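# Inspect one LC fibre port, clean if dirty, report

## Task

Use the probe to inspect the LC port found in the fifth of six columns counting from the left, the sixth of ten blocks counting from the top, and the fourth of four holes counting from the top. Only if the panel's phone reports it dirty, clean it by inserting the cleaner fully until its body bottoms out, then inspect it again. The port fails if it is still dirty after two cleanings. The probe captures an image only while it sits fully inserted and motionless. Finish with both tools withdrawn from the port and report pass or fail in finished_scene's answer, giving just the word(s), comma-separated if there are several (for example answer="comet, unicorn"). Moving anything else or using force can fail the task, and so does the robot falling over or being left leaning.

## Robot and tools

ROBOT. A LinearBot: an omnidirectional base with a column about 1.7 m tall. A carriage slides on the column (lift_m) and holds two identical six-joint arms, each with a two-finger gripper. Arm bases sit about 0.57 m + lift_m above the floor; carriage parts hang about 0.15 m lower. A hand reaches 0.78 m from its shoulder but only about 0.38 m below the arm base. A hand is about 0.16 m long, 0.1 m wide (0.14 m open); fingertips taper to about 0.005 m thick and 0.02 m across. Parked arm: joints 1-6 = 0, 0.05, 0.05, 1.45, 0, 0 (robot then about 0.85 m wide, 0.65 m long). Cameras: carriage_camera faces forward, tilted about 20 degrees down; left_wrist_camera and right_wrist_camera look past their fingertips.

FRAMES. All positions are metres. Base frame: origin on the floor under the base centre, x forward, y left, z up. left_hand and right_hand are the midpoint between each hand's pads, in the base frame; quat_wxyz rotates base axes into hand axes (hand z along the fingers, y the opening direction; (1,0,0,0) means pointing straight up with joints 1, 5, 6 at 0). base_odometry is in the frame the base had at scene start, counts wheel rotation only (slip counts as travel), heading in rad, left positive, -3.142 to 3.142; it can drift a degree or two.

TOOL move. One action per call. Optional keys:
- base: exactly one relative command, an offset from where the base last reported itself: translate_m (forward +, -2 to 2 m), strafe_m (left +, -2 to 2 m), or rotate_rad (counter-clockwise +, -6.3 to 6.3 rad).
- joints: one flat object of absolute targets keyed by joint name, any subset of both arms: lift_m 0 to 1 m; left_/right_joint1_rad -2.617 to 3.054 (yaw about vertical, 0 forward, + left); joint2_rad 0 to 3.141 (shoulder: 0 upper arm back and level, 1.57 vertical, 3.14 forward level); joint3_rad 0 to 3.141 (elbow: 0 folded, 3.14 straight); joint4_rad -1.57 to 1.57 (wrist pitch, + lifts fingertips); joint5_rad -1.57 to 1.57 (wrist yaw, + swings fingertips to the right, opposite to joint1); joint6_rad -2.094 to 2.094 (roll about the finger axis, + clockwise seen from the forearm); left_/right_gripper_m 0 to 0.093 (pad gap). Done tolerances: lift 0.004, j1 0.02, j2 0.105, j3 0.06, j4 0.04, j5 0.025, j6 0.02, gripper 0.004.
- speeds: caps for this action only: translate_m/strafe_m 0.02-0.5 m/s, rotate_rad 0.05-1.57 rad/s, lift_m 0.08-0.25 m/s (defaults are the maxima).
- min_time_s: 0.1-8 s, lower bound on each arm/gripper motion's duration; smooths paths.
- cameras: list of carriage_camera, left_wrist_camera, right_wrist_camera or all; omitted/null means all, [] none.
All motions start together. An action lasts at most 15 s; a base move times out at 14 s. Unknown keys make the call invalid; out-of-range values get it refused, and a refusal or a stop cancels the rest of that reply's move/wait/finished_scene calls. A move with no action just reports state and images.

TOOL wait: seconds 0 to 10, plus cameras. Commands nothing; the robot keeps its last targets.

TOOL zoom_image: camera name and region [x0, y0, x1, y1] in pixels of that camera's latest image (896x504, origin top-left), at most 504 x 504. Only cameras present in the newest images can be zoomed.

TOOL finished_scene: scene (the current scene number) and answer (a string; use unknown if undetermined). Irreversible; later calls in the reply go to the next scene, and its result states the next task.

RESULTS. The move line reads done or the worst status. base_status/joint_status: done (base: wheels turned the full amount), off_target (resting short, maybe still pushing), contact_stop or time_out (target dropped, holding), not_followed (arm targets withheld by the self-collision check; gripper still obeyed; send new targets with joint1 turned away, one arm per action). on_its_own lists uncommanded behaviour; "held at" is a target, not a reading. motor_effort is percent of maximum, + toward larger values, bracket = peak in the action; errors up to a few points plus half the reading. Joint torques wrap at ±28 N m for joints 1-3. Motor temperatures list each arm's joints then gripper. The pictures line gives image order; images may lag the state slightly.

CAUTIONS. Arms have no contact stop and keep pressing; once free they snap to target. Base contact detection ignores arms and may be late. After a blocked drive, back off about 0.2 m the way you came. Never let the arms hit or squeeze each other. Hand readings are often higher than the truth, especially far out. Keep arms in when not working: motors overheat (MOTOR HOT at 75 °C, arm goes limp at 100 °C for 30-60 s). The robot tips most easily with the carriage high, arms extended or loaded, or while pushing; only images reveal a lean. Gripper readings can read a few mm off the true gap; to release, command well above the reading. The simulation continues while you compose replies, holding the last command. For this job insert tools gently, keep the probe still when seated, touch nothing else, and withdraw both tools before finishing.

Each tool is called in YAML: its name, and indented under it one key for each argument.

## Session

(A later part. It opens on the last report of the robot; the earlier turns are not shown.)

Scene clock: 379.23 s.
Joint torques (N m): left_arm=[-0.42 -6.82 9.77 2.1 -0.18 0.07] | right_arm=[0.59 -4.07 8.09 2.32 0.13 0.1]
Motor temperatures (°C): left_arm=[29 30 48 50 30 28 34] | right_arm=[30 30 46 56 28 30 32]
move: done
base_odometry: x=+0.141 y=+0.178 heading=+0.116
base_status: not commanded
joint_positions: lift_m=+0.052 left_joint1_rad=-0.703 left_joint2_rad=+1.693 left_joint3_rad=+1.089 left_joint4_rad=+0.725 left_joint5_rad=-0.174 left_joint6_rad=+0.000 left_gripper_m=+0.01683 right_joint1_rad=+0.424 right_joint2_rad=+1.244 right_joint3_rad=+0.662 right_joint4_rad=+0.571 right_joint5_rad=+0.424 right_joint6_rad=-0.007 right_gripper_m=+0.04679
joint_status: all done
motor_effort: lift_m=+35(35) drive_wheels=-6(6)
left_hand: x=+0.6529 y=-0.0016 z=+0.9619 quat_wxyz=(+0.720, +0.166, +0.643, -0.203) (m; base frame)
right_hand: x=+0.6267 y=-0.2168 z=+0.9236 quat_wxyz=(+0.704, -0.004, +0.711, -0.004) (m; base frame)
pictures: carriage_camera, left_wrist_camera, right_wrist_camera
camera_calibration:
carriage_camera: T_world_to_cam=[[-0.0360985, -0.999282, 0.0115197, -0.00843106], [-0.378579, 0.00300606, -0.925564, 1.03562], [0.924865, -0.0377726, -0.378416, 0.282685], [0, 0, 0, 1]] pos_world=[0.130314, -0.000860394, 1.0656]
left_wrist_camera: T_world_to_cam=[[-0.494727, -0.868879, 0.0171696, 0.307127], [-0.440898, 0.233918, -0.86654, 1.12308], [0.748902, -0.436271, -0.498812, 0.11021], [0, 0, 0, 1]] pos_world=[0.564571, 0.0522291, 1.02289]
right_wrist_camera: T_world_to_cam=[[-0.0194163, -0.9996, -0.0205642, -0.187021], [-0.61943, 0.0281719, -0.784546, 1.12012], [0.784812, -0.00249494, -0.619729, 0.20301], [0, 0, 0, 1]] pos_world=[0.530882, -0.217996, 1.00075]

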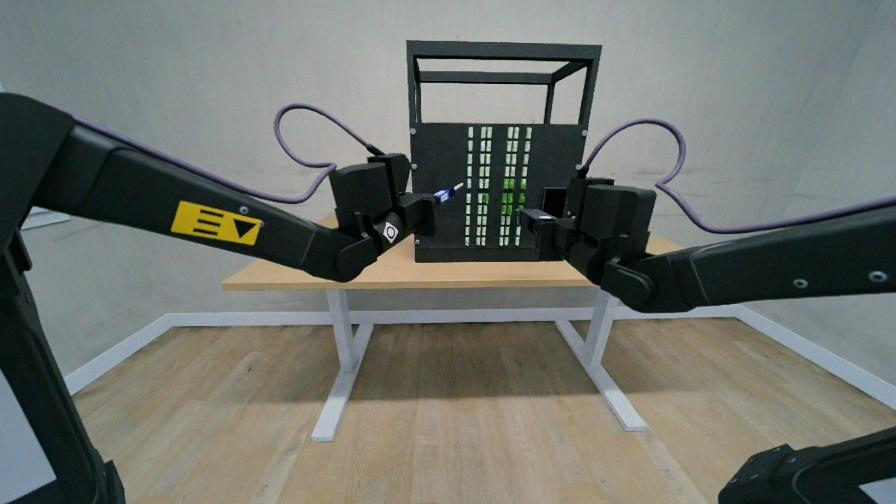

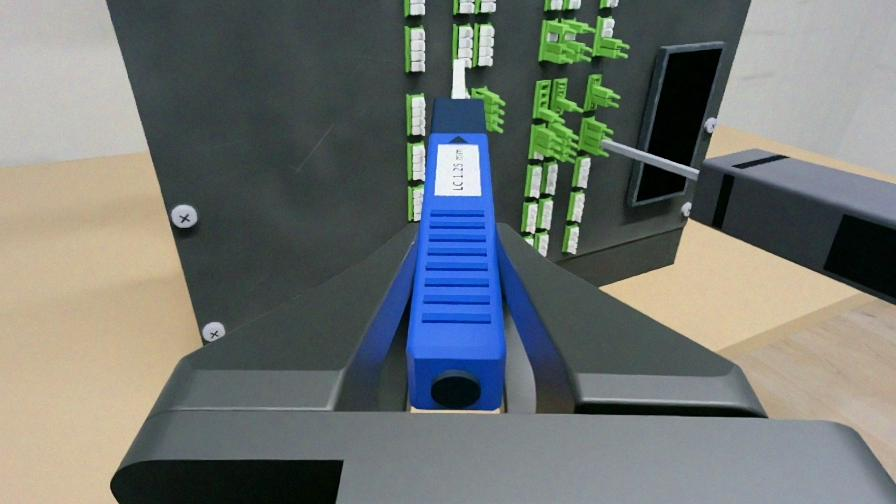

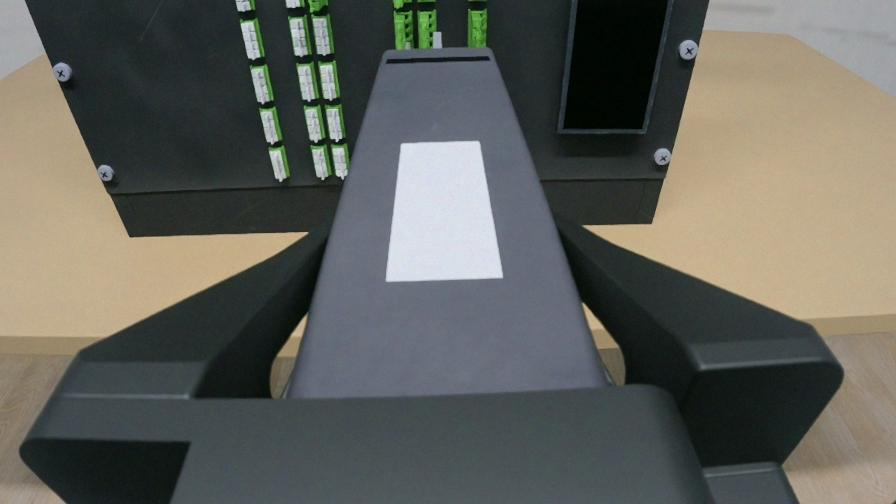

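move:
  base: {"translate_m": -0.04}
  speeds: {"translate_m": 0.1}

zoom_image:
  camera: "left_wrist_camera"
  region: [520, 40, 640, 140]

zoom_image:
  camera: "right_wrist_camera"
  region: [380, 0, 500, 60]

zoom_image:
  camera: "right_wrist_camera"
  region: [480, 0, 720, 240]

zoom_image:
  camera: "carriage_camera"
  region: [400, 100, 610, 270]

Scene clock: 506.00 s.
Joint torques (N m): left_arm=[-0.17 -6.83 9.7 2.03 -0.17 0.08] | right_arm=[0.59 -4.01 8.09 2.32 0.11 0.09]
Motor temperatures (°C): left_arm=[30 36 51 51 30 28 34] | right_arm=[30 30 46 58 28 30 32]
move: done
base_odometry: x=+0.102 y=+0.174 heading=+0.116
base_status: done
joint_positions: lift_m=+0.052 left_joint1_rad=-0.706 left_joint2_rad=+1.694 left_joint3_rad=+1.089 left_joint4_rad=+0.732 left_joint5_rad=-0.177 left_joint6_rad=+0.000 left_gripper_m=+0.01683 right_joint1_rad=+0.424 right_joint2_rad=+1.244 right_joint3_rad=+0.662 right_joint4_rad=+0.571 right_joint5_rad=+0.425 right_joint6_rad=-0.007 right_gripper_m=+0.04679
joint_status: not commanded
motor_effort: lift_m=+35(35) drive_wheels=-2(11)
left_hand: x=+0.6521 y=-0.0024 z=+0.9634 quat_wxyz=(+0.722, +0.166, +0.641, -0.204) (m; base frame)
right_hand: x=+0.6267 y=-0.2169 z=+0.9236 quat_wxyz=(+0.704, -0.003, +0.711, -0.004) (m; base frame)
pictures: carriage_camera, left_wrist_camera, right_wrist_camera
camera_calibration:
carriage_camera: T_world_to_cam=[[-0.0360985, -0.999282, 0.0115197, -0.00843106], [-0.378579, 0.00300606, -0.925564, 1.03562], [0.924865, -0.0377726, -0.378416, 0.282685], [0, 0, 0, 1]] pos_world=[0.130314, -0.000860394, 1.0656]
left_wrist_camera: T_world_to_cam=[[-0.495142, -0.868611, 0.0186925, 0.304838], [-0.436689, 0.230215, -0.869657, 1.12448], [0.751091, -0.438767, -0.493302, 0.104383], [0, 0, 0, 1]] pos_world=[0.563586, 0.0517136, 1.02371]
right_wrist_camera: T_world_to_cam=[[-0.0201644, -0.999579, -0.0208628, -0.186421], [-0.619401, 0.0288698, -0.784544, 1.12026], [0.784816, -0.00289742, -0.619722, 0.202913], [0, 0, 0, 1]] pos_world=[0.530881, -0.218096, 1.00075]

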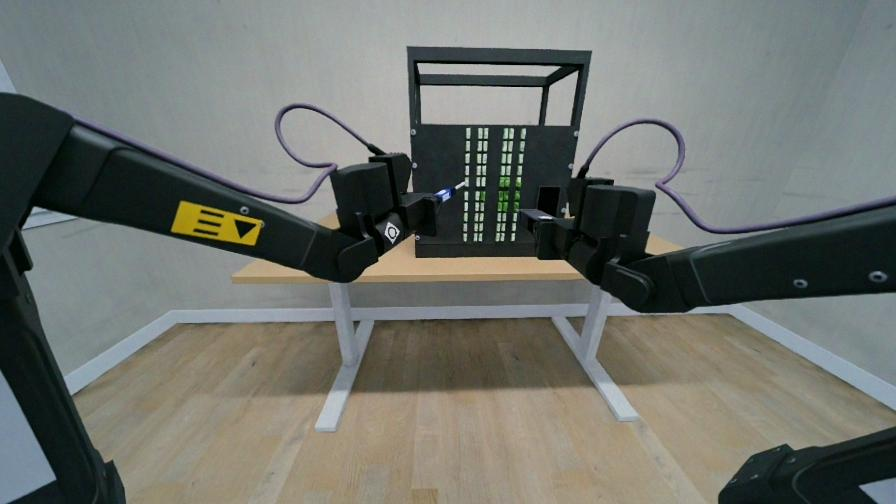

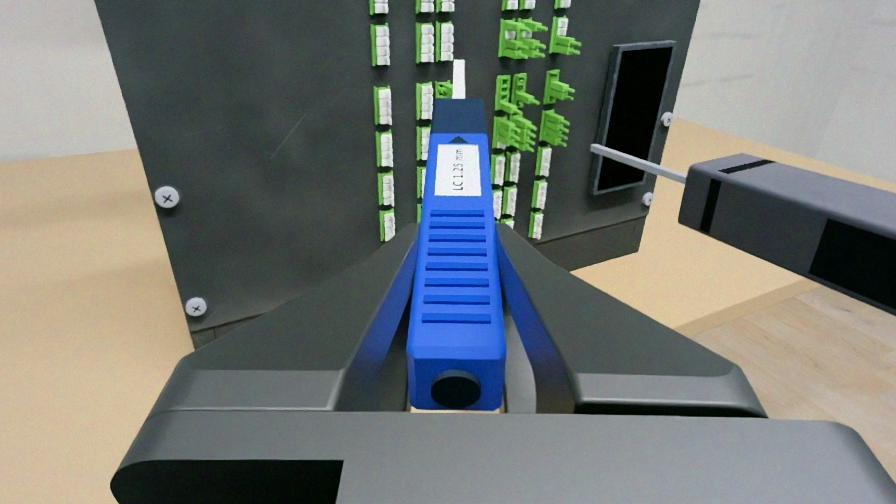

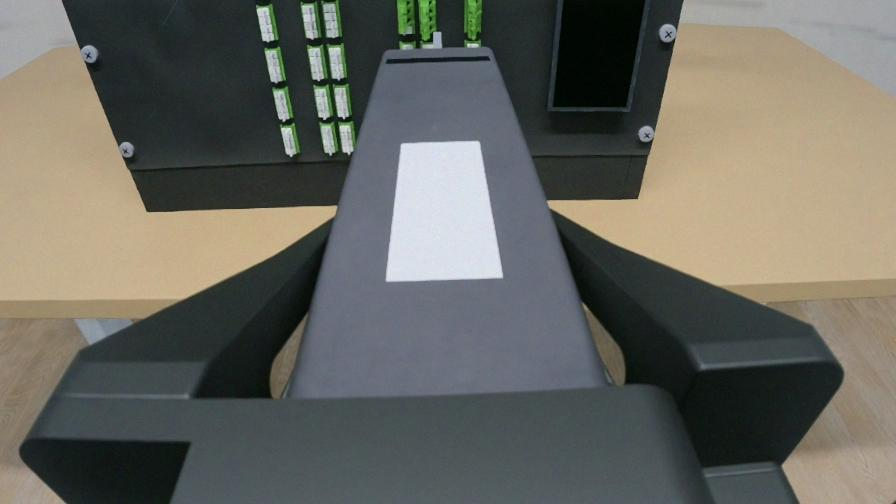

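Scaled by 4.200 from the camera's 896x504 image, which has a finer 1280x720 frame.

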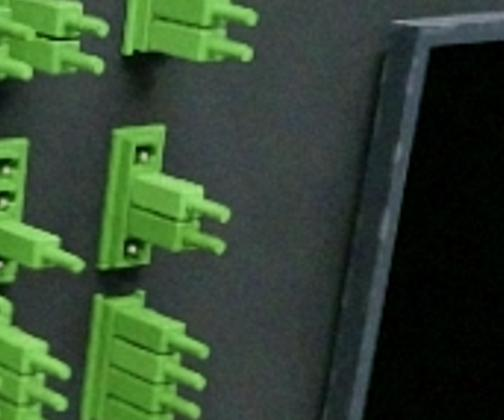

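Scaled by 4.200 from the camera's 896x504 image, which has a finer 1280x720 frame.

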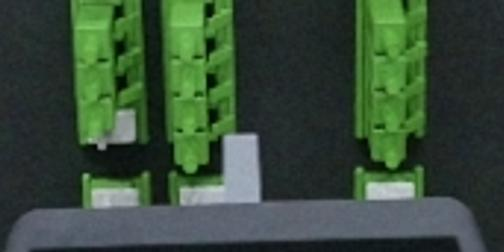

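Scaled by 2.100 from the camera's 896x504 image, which has a finer 1280x720 frame.

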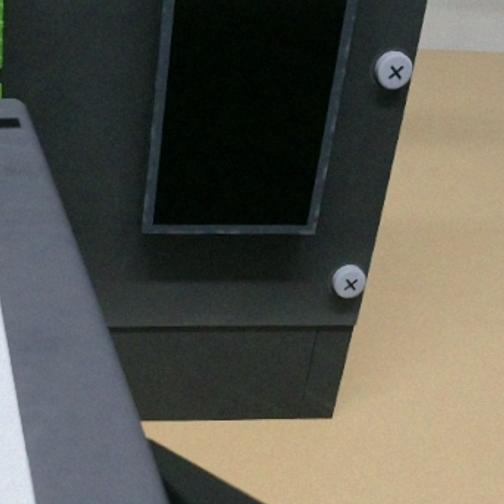

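Scaled by 2.400 from the camera's 896x504 image, which has a finer 1280x720 frame.

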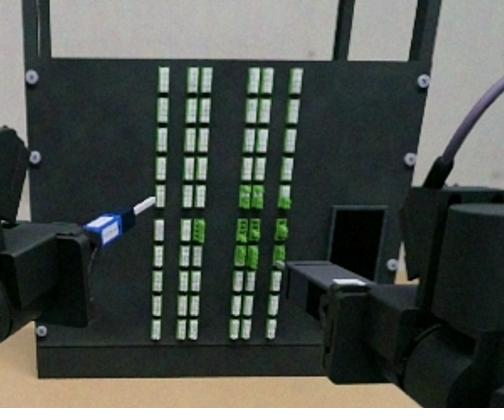

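zoom_image:
  camera: "left_wrist_camera"
  region: [480, 40, 720, 210]

Scaled by 2.100 from the camera's 896x504 image, which has a finer 1280x720 frame.

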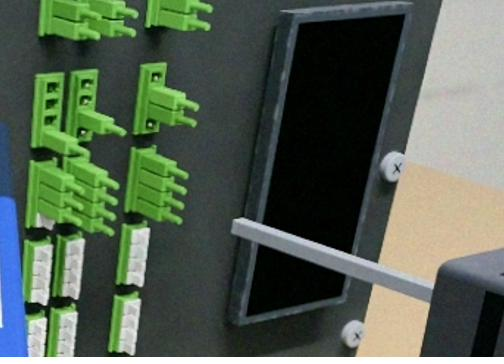

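move:
  joints: {"lift_m": 0.043, "right_joint1_rad": 0.459, "right_joint5_rad": 0.459, "right_joint4_rad": 0.622}
  min_time_s: 2
  speeds: {"lift_m": 0.08}

zoom_image:
  camera: "left_wrist_camera"
  region: [480, 40, 720, 210]

zoom_image:
  camera: "right_wrist_camera"
  region: [380, 0, 500, 60]

Scene clock: 612.77 s.
Joint torques (N m): left_arm=[-0.16 -7.38 9.2 1.99 -0.16 0.08] | right_arm=[0.58 -4.03 8.29 2.21 0.14 0.09]
Motor temperatures (°C): left_arm=[29 37 55 55 30 28 34] | right_arm=[30 30 48 60 28 30 32]
move: off_target
base_odometry: x=+0.102 y=+0.174 heading=+0.116
base_status: not commanded
joint_positions: lift_m=+0.043 left_joint1_rad=-0.706 left_joint2_rad=+1.700 left_joint3_rad=+1.095 left_joint4_rad=+0.737 left_joint5_rad=-0.177 left_joint6_rad=+0.000 left_gripper_m=+0.01683 right_joint1_rad=+0.453 right_joint2_rad=+1.244 right_joint3_rad=+0.660 right_joint4_rad=+0.566 right_joint5_rad=+0.447 right_joint6_rad=-0.007 right_gripper_m=+0.04679
joint_status: right_joint4_rad off_target (ended at +0.566, target +0.622); the others done
motor_effort: lift_m=+31(32) drive_wheels=-2(2)
left_hand: x=+0.6531 y=-0.0033 z=+0.9558 quat_wxyz=(+0.723, +0.165, +0.639, -0.204) (m; base frame)
right_hand: x=+0.6234 y=-0.2093 z=+0.9128 quat_wxyz=(+0.701, -0.007, +0.713, -0.003) (m; base frame)
pictures: carriage_camera, left_wrist_camera, right_wrist_camera
camera_calibration:
carriage_camera: T_world_to_cam=[[-0.0360985, -0.999282, 0.0115197, -0.00833199], [-0.378579, 0.00300606, -0.925564, 1.02766], [0.924865, -0.0377726, -0.378416, 0.279431], [0, 0, 0, 1]] pos_world=[0.130314, -0.000860394, 1.057]
left_wrist_camera: T_world_to_cam=[[-0.494888, -0.868733, 0.0197342, 0.303582], [-0.433263, 0.227002, -0.872212, 1.1187], [0.753239, -0.440197, -0.48873, 0.0936382], [0, 0, 0, 1]] pos_world=[0.564399, 0.051003, 1.01552]
right_wrist_camera: T_world_to_cam=[[-0.0130185, -0.99976, -0.0176081, -0.18652], [-0.624335, 0.0218825, -0.78085, 1.10794], [0.781048, 0.000827884, -0.62447, 0.206264], [0, 0, 0, 1]] pos_world=[0.528193, -0.21089, 0.990653]

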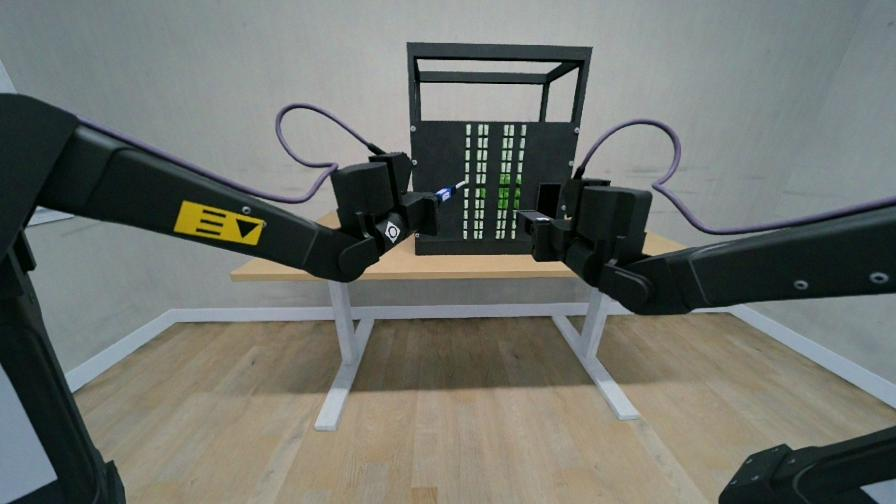

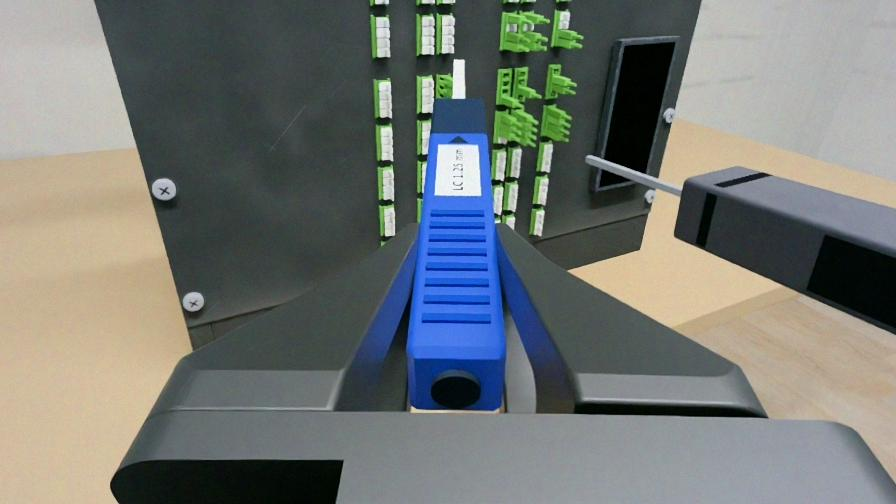

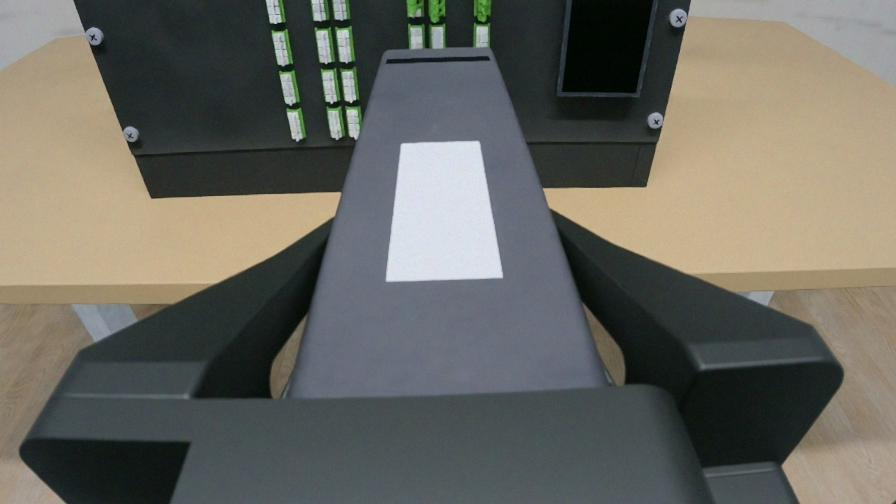

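Scaled by 2.100 from the camera's 896x504 image, which has a finer 1280x720 frame.

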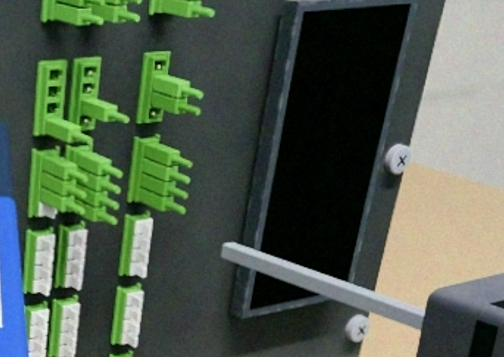

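Scaled by 4.200 from the camera's 896x504 image, which has a finer 1280x720 frame.

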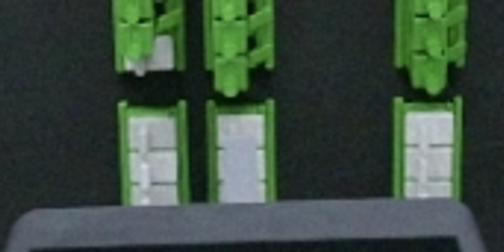

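move:
  joints: {"right_joint4_rad": 0.68, "right_joint1_rad": 0.470, "right_joint5_rad": 0.472}
  min_time_s: 2
  cameras: ["left_wrist_camera"]

Scene clock: 625.10 s.
Joint torques (N m): left_arm=[-0.17 -7.36 9.2 1.98 -0.15 0.08] | right_arm=[0.58 -4.03 8.28 2.36 0.14 0.1]
Motor temperatures (°C): left_arm=[29 37 55 55 30 28 34] | right_arm=[30 30 50 62 28 30 32]
move: off_target
base_odometry: x=+0.102 y=+0.174 heading=+0.116
base_status: not commanded
joint_positions: lift_m=+0.043 left_joint1_rad=-0.706 left_joint2_rad=+1.700 left_joint3_rad=+1.095 left_joint4_rad=+0.737 left_joint5_rad=-0.177 left_joint6_rad=+0.000 left_gripper_m=+0.01683 right_joint1_rad=+0.464 right_joint2_rad=+1.244 right_joint3_rad=+0.660 right_joint4_rad=+0.606 right_joint5_rad=+0.461 right_joint6_rad=-0.007 right_gripper_m=+0.04679
joint_status: right_joint4_rad off_target (ended at +0.606, target +0.680); the others done
motor_effort: lift_m=+31(31) drive_wheels=-2(2)
left_hand: x=+0.6531 y=-0.0033 z=+0.9558 quat_wxyz=(+0.723, +0.165, +0.639, -0.204) (m; base frame)
right_hand: x=+0.6222 y=-0.2073 z=+0.9220 quat_wxyz=(+0.714, +0.000, +0.700, +0.002) (m; base frame)
pictures: left_wrist_camera
camera_calibration:
left_wrist_camera: T_world_to_cam=[[-0.494888, -0.868733, 0.0197342, 0.303582], [-0.433263, 0.227002, -0.872212, 1.1187], [0.753239, -0.440197, -0.48873, 0.0936382], [0, 0, 0, 1]] pos_world=[0.564399, 0.051003, 1.01552]

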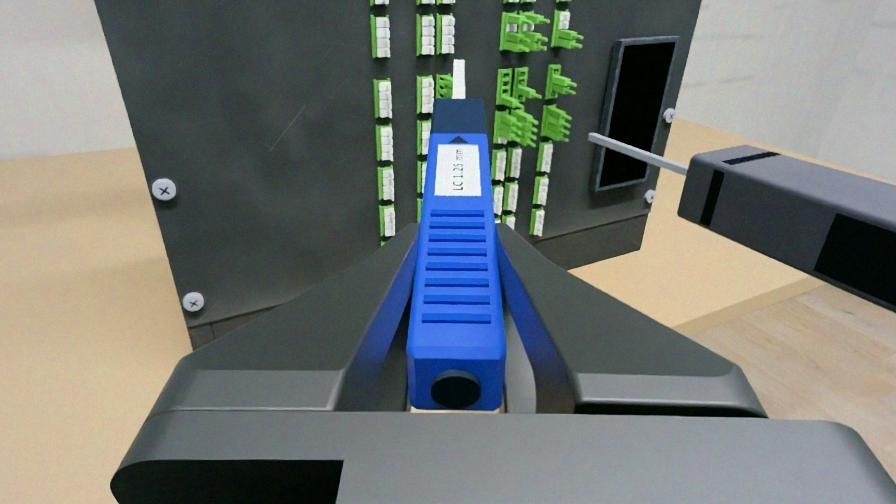

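zoom_image:
  camera: "left_wrist_camera"
  region: [480, 40, 720, 210]

Scaled by 2.100 from the camera's 896x504 image, which has a finer 1280x720 frame.

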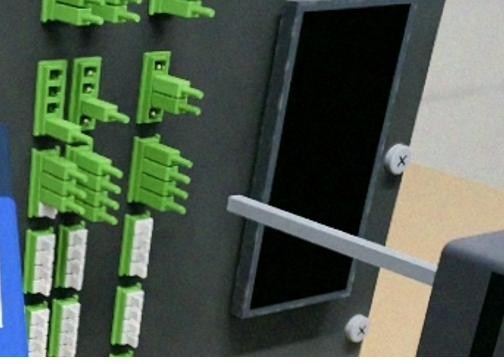

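move:
  cameras: ["right_wrist_camera", "left_wrist_camera"]

zoom_image:
  camera: "right_wrist_camera"
  region: [280, 30, 460, 230]

zoom_image:
  camera: "right_wrist_camera"
  region: [440, 30, 620, 230]

zoom_image:
  camera: "right_wrist_camera"
  region: [270, 220, 640, 420]

Scene clock: 667.03 s.
Joint torques (N m): left_arm=[-0.14 -7.36 9.18 1.99 -0.16 0.07] | right_arm=[0.58 -4.03 8.29 2.38 0.13 0.1]
Motor temperatures (°C): left_arm=[29 38 56 54 30 28 34] | right_arm=[30 30 53 66 28 30 32]
base_odometry: x=+0.102 y=+0.174 heading=+0.116
base_status: not commanded
joint_positions: lift_m=+0.043 left_joint1_rad=-0.706 left_joint2_rad=+1.700 left_joint3_rad=+1.095 left_joint4_rad=+0.737 left_joint5_rad=-0.177 left_joint6_rad=+0.000 left_gripper_m=+0.01683 right_joint1_rad=+0.464 right_joint2_rad=+1.244 right_joint3_rad=+0.660 right_joint4_rad=+0.607 right_joint5_rad=+0.461 right_joint6_rad=-0.007 right_gripper_m=+0.04679
joint_status: right_joint4_rad off_target (ended at +0.606, target +0.680); the others done
motor_effort: lift_m=+31(31) drive_wheels=-2(2)
left_hand: x=+0.6531 y=-0.0033 z=+0.9558 quat_wxyz=(+0.723, +0.165, +0.639, -0.204) (m; base frame)
right_hand: x=+0.6222 y=-0.2074 z=+0.9221 quat_wxyz=(+0.714, +0.000, +0.700, +0.002) (m; base frame)
pictures: left_wrist_camera, right_wrist_camera
camera_calibration:
left_wrist_camera: T_world_to_cam=[[-0.494888, -0.868733, 0.0197342, 0.303582], [-0.433263, 0.227002, -0.872212, 1.1187], [0.753239, -0.440197, -0.48873, 0.0936382], [0, 0, 0, 1]] pos_world=[0.564399, 0.051003, 1.01552]
right_wrist_camera: T_world_to_cam=[[-0.0150641, -0.999237, -0.0360289, -0.166033], [-0.595562, 0.0379106, -0.802414, 1.11964], [0.803168, 0.00936977, -0.595679, 0.174456], [0, 0, 0, 1]] pos_world=[0.524199, -0.209987, 0.996356]

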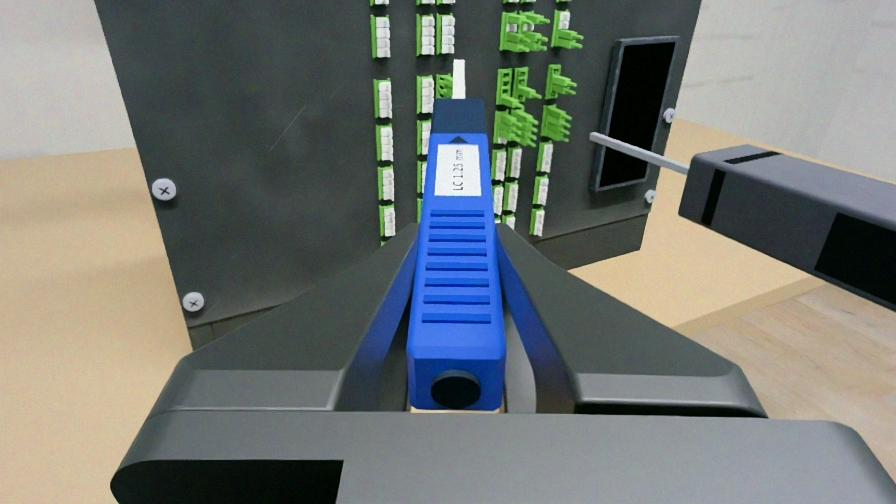

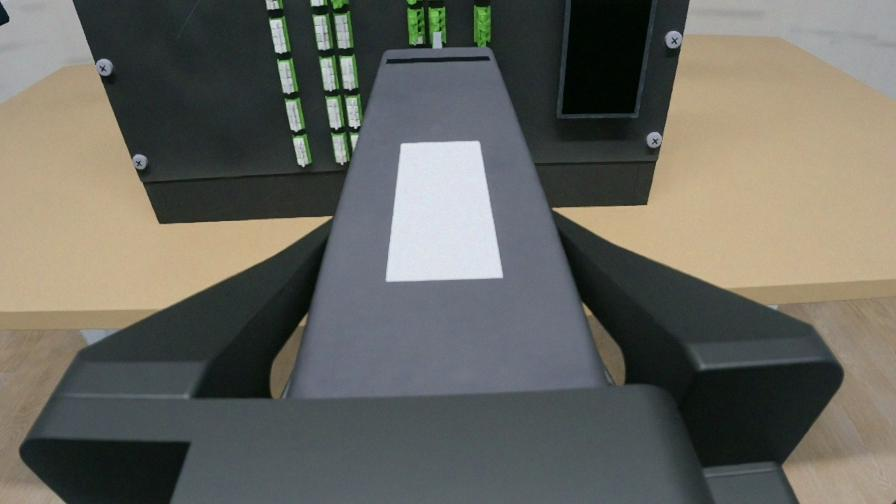

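Scaled by 2.520 from the camera's 896x504 image, which has a finer 1280x720 frame.

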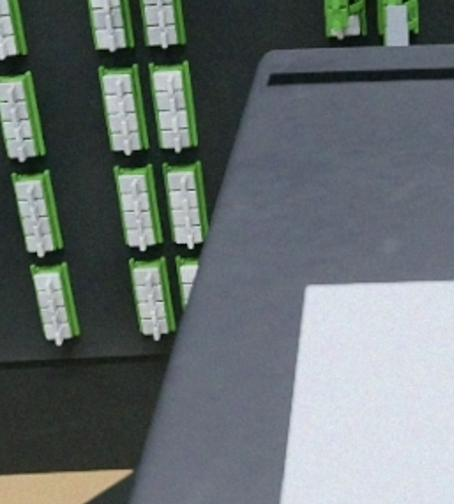

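Scaled by 2.520 from the camera's 896x504 image, which has a finer 1280x720 frame.

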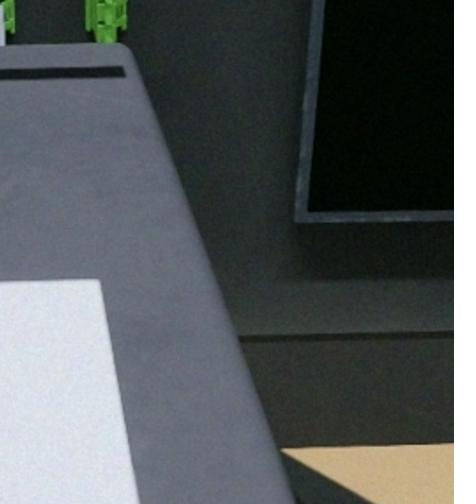

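Scaled by 1.362 from the camera's 896x504 image, which has a finer 1280x720 frame.

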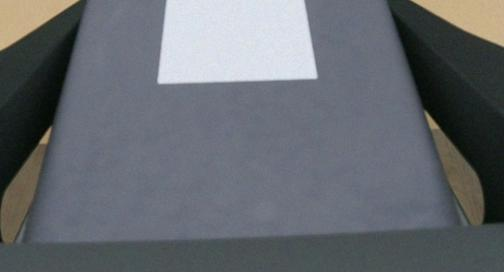

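zoom_image:
  camera: "right_wrist_camera"
  region: [60, 40, 240, 240]

zoom_image:
  camera: "right_wrist_camera"
  region: [520, 20, 700, 220]

zoom_image:
  camera: "left_wrist_camera"
  region: [500, 20, 720, 220]

move:
  base: {"translate_m": -0.08}
  speeds: {"translate_m": 0.05}
  cameras: ["right_wrist_camera", "left_wrist_camera"]

zoom_image:
  camera: "right_wrist_camera"
  region: [80, 10, 280, 210]

zoom_image:
  camera: "right_wrist_camera"
  region: [500, 0, 700, 200]

zoom_image:
  camera: "left_wrist_camera"
  region: [480, 0, 720, 200]

Scaled by 2.520 from the camera's 896x504 image, which has a finer 1280x720 frame.

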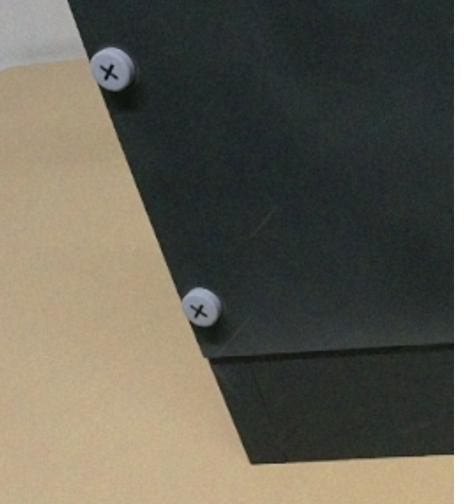

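Scaled by 2.520 from the camera's 896x504 image, which has a finer 1280x720 frame.

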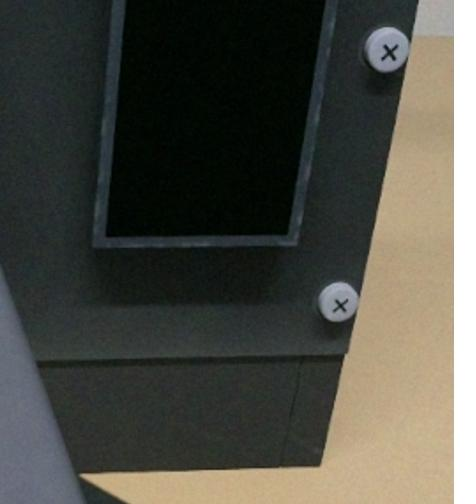

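Scaled by 2.291 from the camera's 896x504 image, which has a finer 1280x720 frame.

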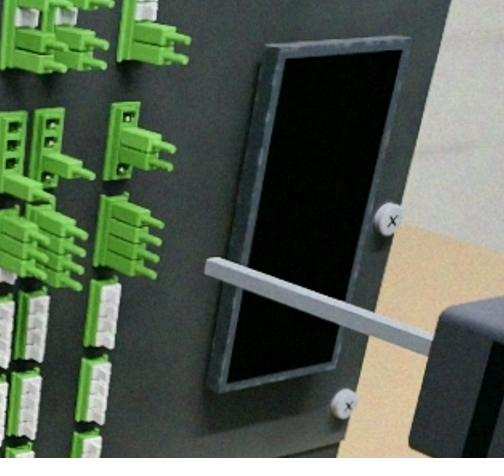

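Scene clock: 713.93 s.
Joint torques (N m): left_arm=[-0.16 -7.36 9.2 1.98 -0.14 0.07] | right_arm=[0.58 -4.01 8.27 2.33 0.11 0.1]
Motor temperatures (°C): left_arm=[29 39 57 54 30 28 34] | right_arm=[30 30 54 67 28 30 32]
move: done
base_odometry: x=+0.022 y=+0.165 heading=+0.116
base_status: done
joint_positions: lift_m=+0.043 left_joint1_rad=-0.707 left_joint2_rad=+1.700 left_joint3_rad=+1.095 left_joint4_rad=+0.738 left_joint5_rad=-0.178 left_joint6_rad=+0.000 left_gripper_m=+0.01683 right_joint1_rad=+0.464 right_joint2_rad=+1.244 right_joint3_rad=+0.660 right_joint4_rad=+0.611 right_joint5_rad=+0.462 right_joint6_rad=-0.007 right_gripper_m=+0.04679
joint_status: not commanded
motor_effort: lift_m=+31(31) drive_wheels=-1(5)
left_hand: x=+0.6531 y=-0.0033 z=+0.9561 quat_wxyz=(+0.724, +0.164, +0.638, -0.205) (m; base frame)
right_hand: x=+0.6222 y=-0.2075 z=+0.9230 quat_wxyz=(+0.716, +0.001, +0.699, +0.003) (m; base frame)
pictures: left_wrist_camera, right_wrist_camera
camera_calibration:
left_wrist_camera: T_world_to_cam=[[-0.494538, -0.868925, 0.020056, 0.302964], [-0.432692, 0.226118, -0.872724, 1.11904], [0.753797, -0.440273, -0.487801, 0.0926306], [0, 0, 0, 1]] pos_world=[0.564202, 0.0510012, 1.01572]
right_wrist_camera: T_world_to_cam=[[-0.015719, -0.999155, -0.0379872, -0.164006], [-0.59254, 0.0399106, -0.804552, 1.12085], [0.805388, 0.00986224, -0.592666, 0.170935], [0, 0, 0, 1]] pos_world=[0.523899, -0.210287, 0.996856]

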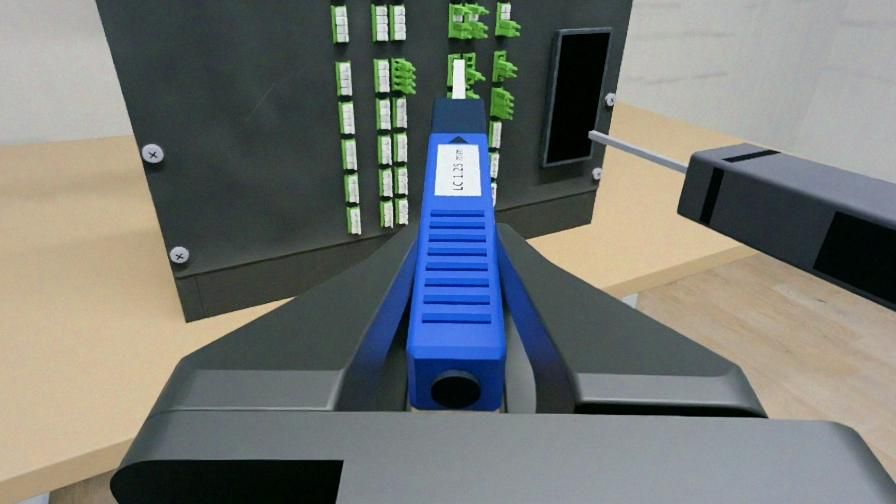

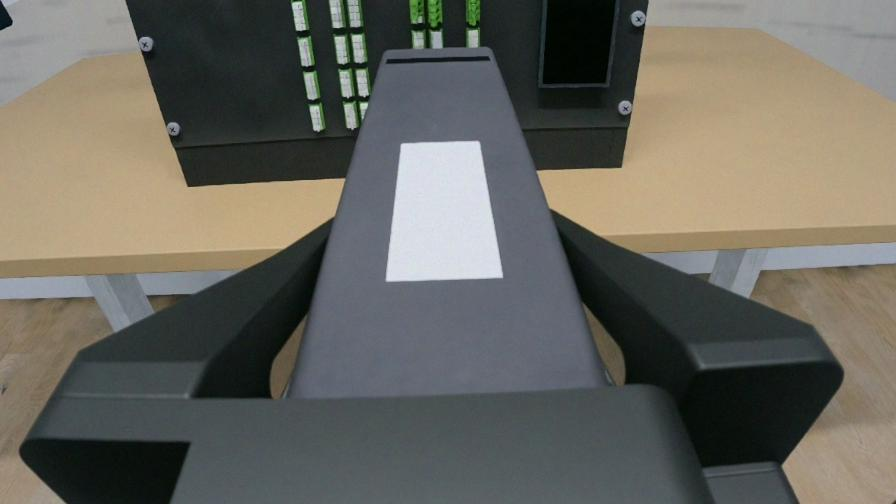

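Scaled by 2.520 from the camera's 896x504 image, which has a finer 1280x720 frame.

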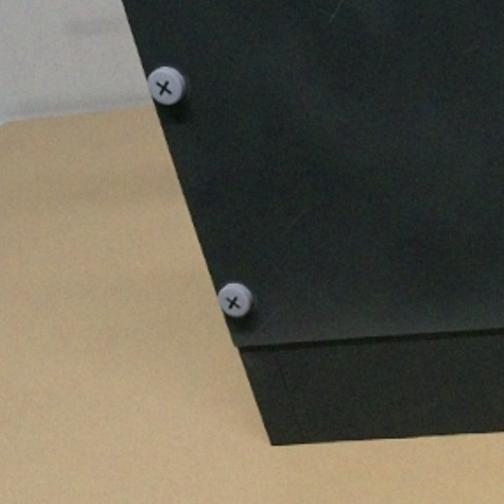

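Scaled by 2.520 from the camera's 896x504 image, which has a finer 1280x720 frame.

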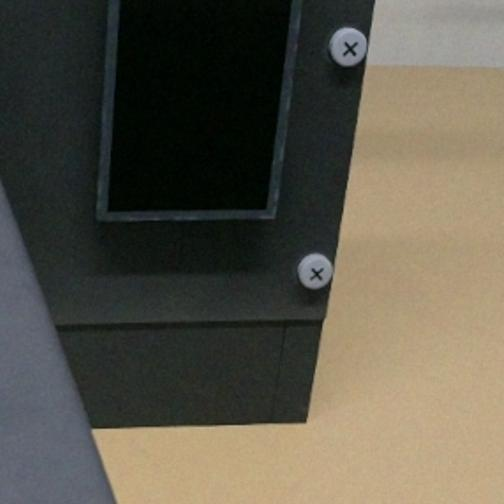

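Scaled by 2.100 from the camera's 896x504 image, which has a finer 1280x720 frame.

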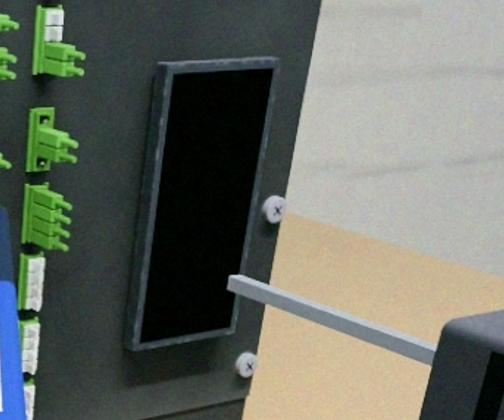

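move:
  joints: {"lift_m": 0.052, "right_joint1_rad": 0.437, "right_joint5_rad": 0.421}
  min_time_s: 2
  speeds: {"lift_m": 0.08, "translate_m": 0.05}
  base: {"translate_m": 0.08}

zoom_image:
  camera: "left_wrist_camera"
  region: [480, 20, 700, 200]

zoom_image:
  camera: "right_wrist_camera"
  region: [380, 0, 500, 60]

Scene clock: 838.17 s.
Joint torques (N m): left_arm=[-0.08 -7.49 8.85 1.92 -0.14 0.07] | right_arm=[-0.39 -4.01 8.4 2.28 -0.13 0.1]
Motor temperatures (°C): left_arm=[29 39 60 54 30 28 34] | right_arm=[30 31 55 66 28 30 32]
move: done
base_odometry: x=+0.101 y=+0.174 heading=+0.116
base_status: done
joint_positions: lift_m=+0.052 left_joint1_rad=-0.708 left_joint2_rad=+1.701 left_joint3_rad=+1.099 left_joint4_rad=+0.743 left_joint5_rad=-0.178 left_joint6_rad=+0.000 left_gripper_m=+0.01683 right_joint1_rad=+0.443 right_joint2_rad=+1.244 right_joint3_rad=+0.658 right_joint4_rad=+0.617 right_joint5_rad=+0.433 right_joint6_rad=-0.007 right_gripper_m=+0.04679
joint_status: all done
motor_effort: lift_m=+35(44) drive_wheels=-2(7)
left_hand: x=+0.6529 y=-0.0039 z=+0.9671 quat_wxyz=(+0.726, +0.163, +0.636, -0.206) (m; base frame)
right_hand: x=+0.6243 y=-0.2109 z=+0.9325 quat_wxyz=(+0.717, -0.001, +0.697, +0.006) (m; base frame)
pictures: carriage_camera, left_wrist_camera, right_wrist_camera
camera_calibration:
carriage_camera: T_world_to_cam=[[-0.0360985, -0.999282, 0.0115197, -0.00843106], [-0.378579, 0.00300606, -0.925564, 1.03562], [0.924865, -0.0377726, -0.378416, 0.282685], [0, 0, 0, 1]] pos_world=[0.130314, -0.000860394, 1.0656]
left_wrist_camera: T_world_to_cam=[[-0.49538, -0.868411, 0.021487, 0.30136], [-0.427429, 0.222141, -0.876332, 1.12886], [0.756243, -0.443301, -0.481228, 0.0898854], [0, 0, 0, 1]] pos_world=[0.563821, 0.0507832, 1.02604]
right_wrist_camera: T_world_to_cam=[[-0.00788679, -0.99919, -0.0394627, -0.170465], [-0.588957, 0.0365343, -0.807338, 1.12953], [0.808126, 0.0168745, -0.588768, 0.170993], [0, 0, 0, 1]] pos_world=[0.525715, -0.214479, 1.00586]

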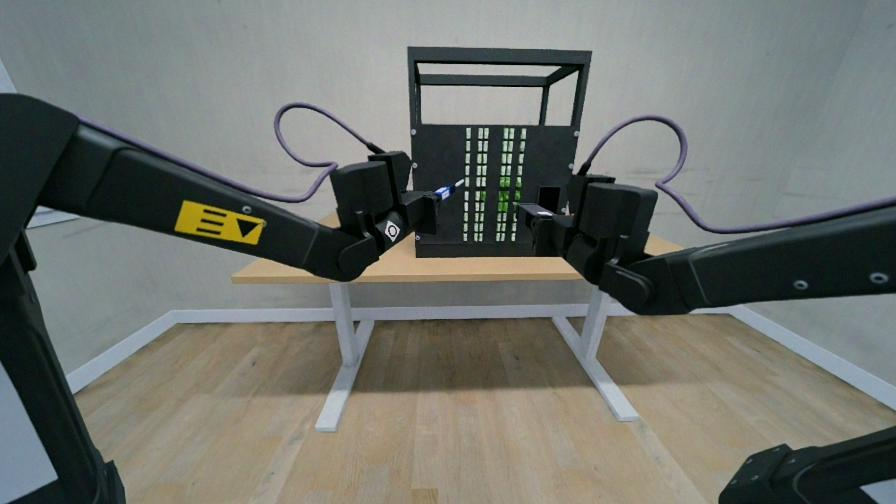

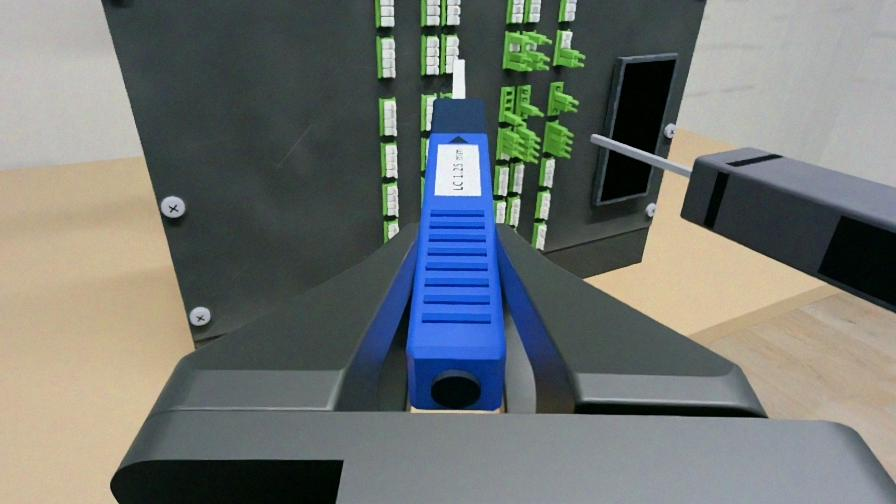

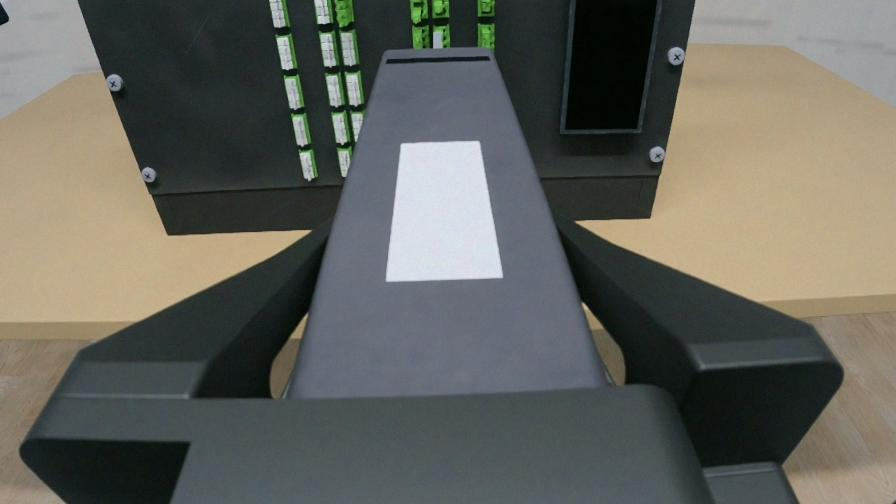

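Scaled by 2.291 from the camera's 896x504 image, which has a finer 1280x720 frame.

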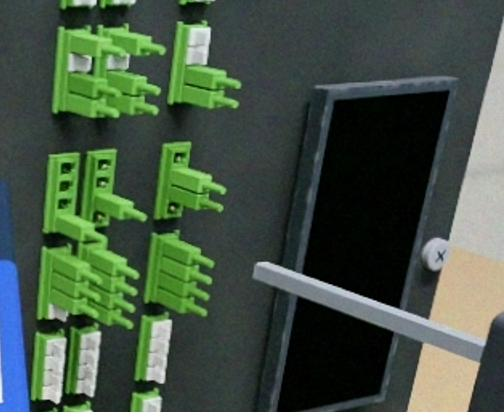

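Scaled by 4.200 from the camera's 896x504 image, which has a finer 1280x720 frame.

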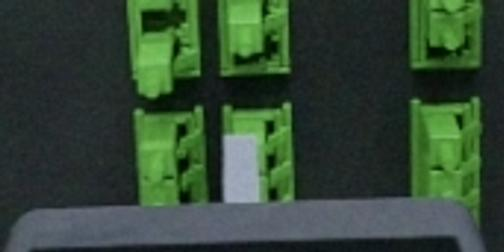

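zoom_image:
  camera: "left_wrist_camera"
  region: [495, 75, 555, 135]

zoom_image:
  camera: "left_wrist_camera"
  region: [580, 120, 700, 220]

Scaled by 8.400 from the camera's 896x504 image, which has a finer 1280x720 frame.

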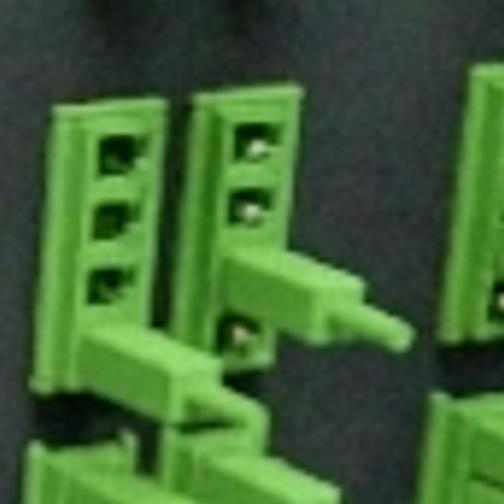

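Scaled by 4.200 from the camera's 896x504 image, which has a finer 1280x720 frame.

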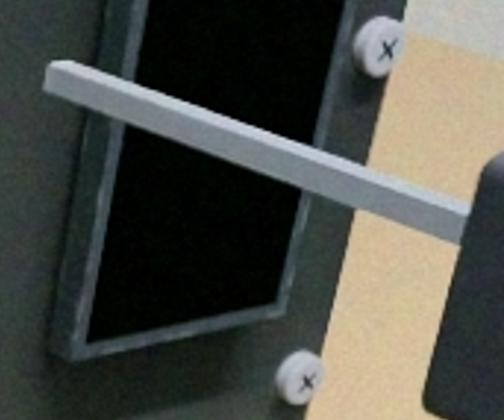

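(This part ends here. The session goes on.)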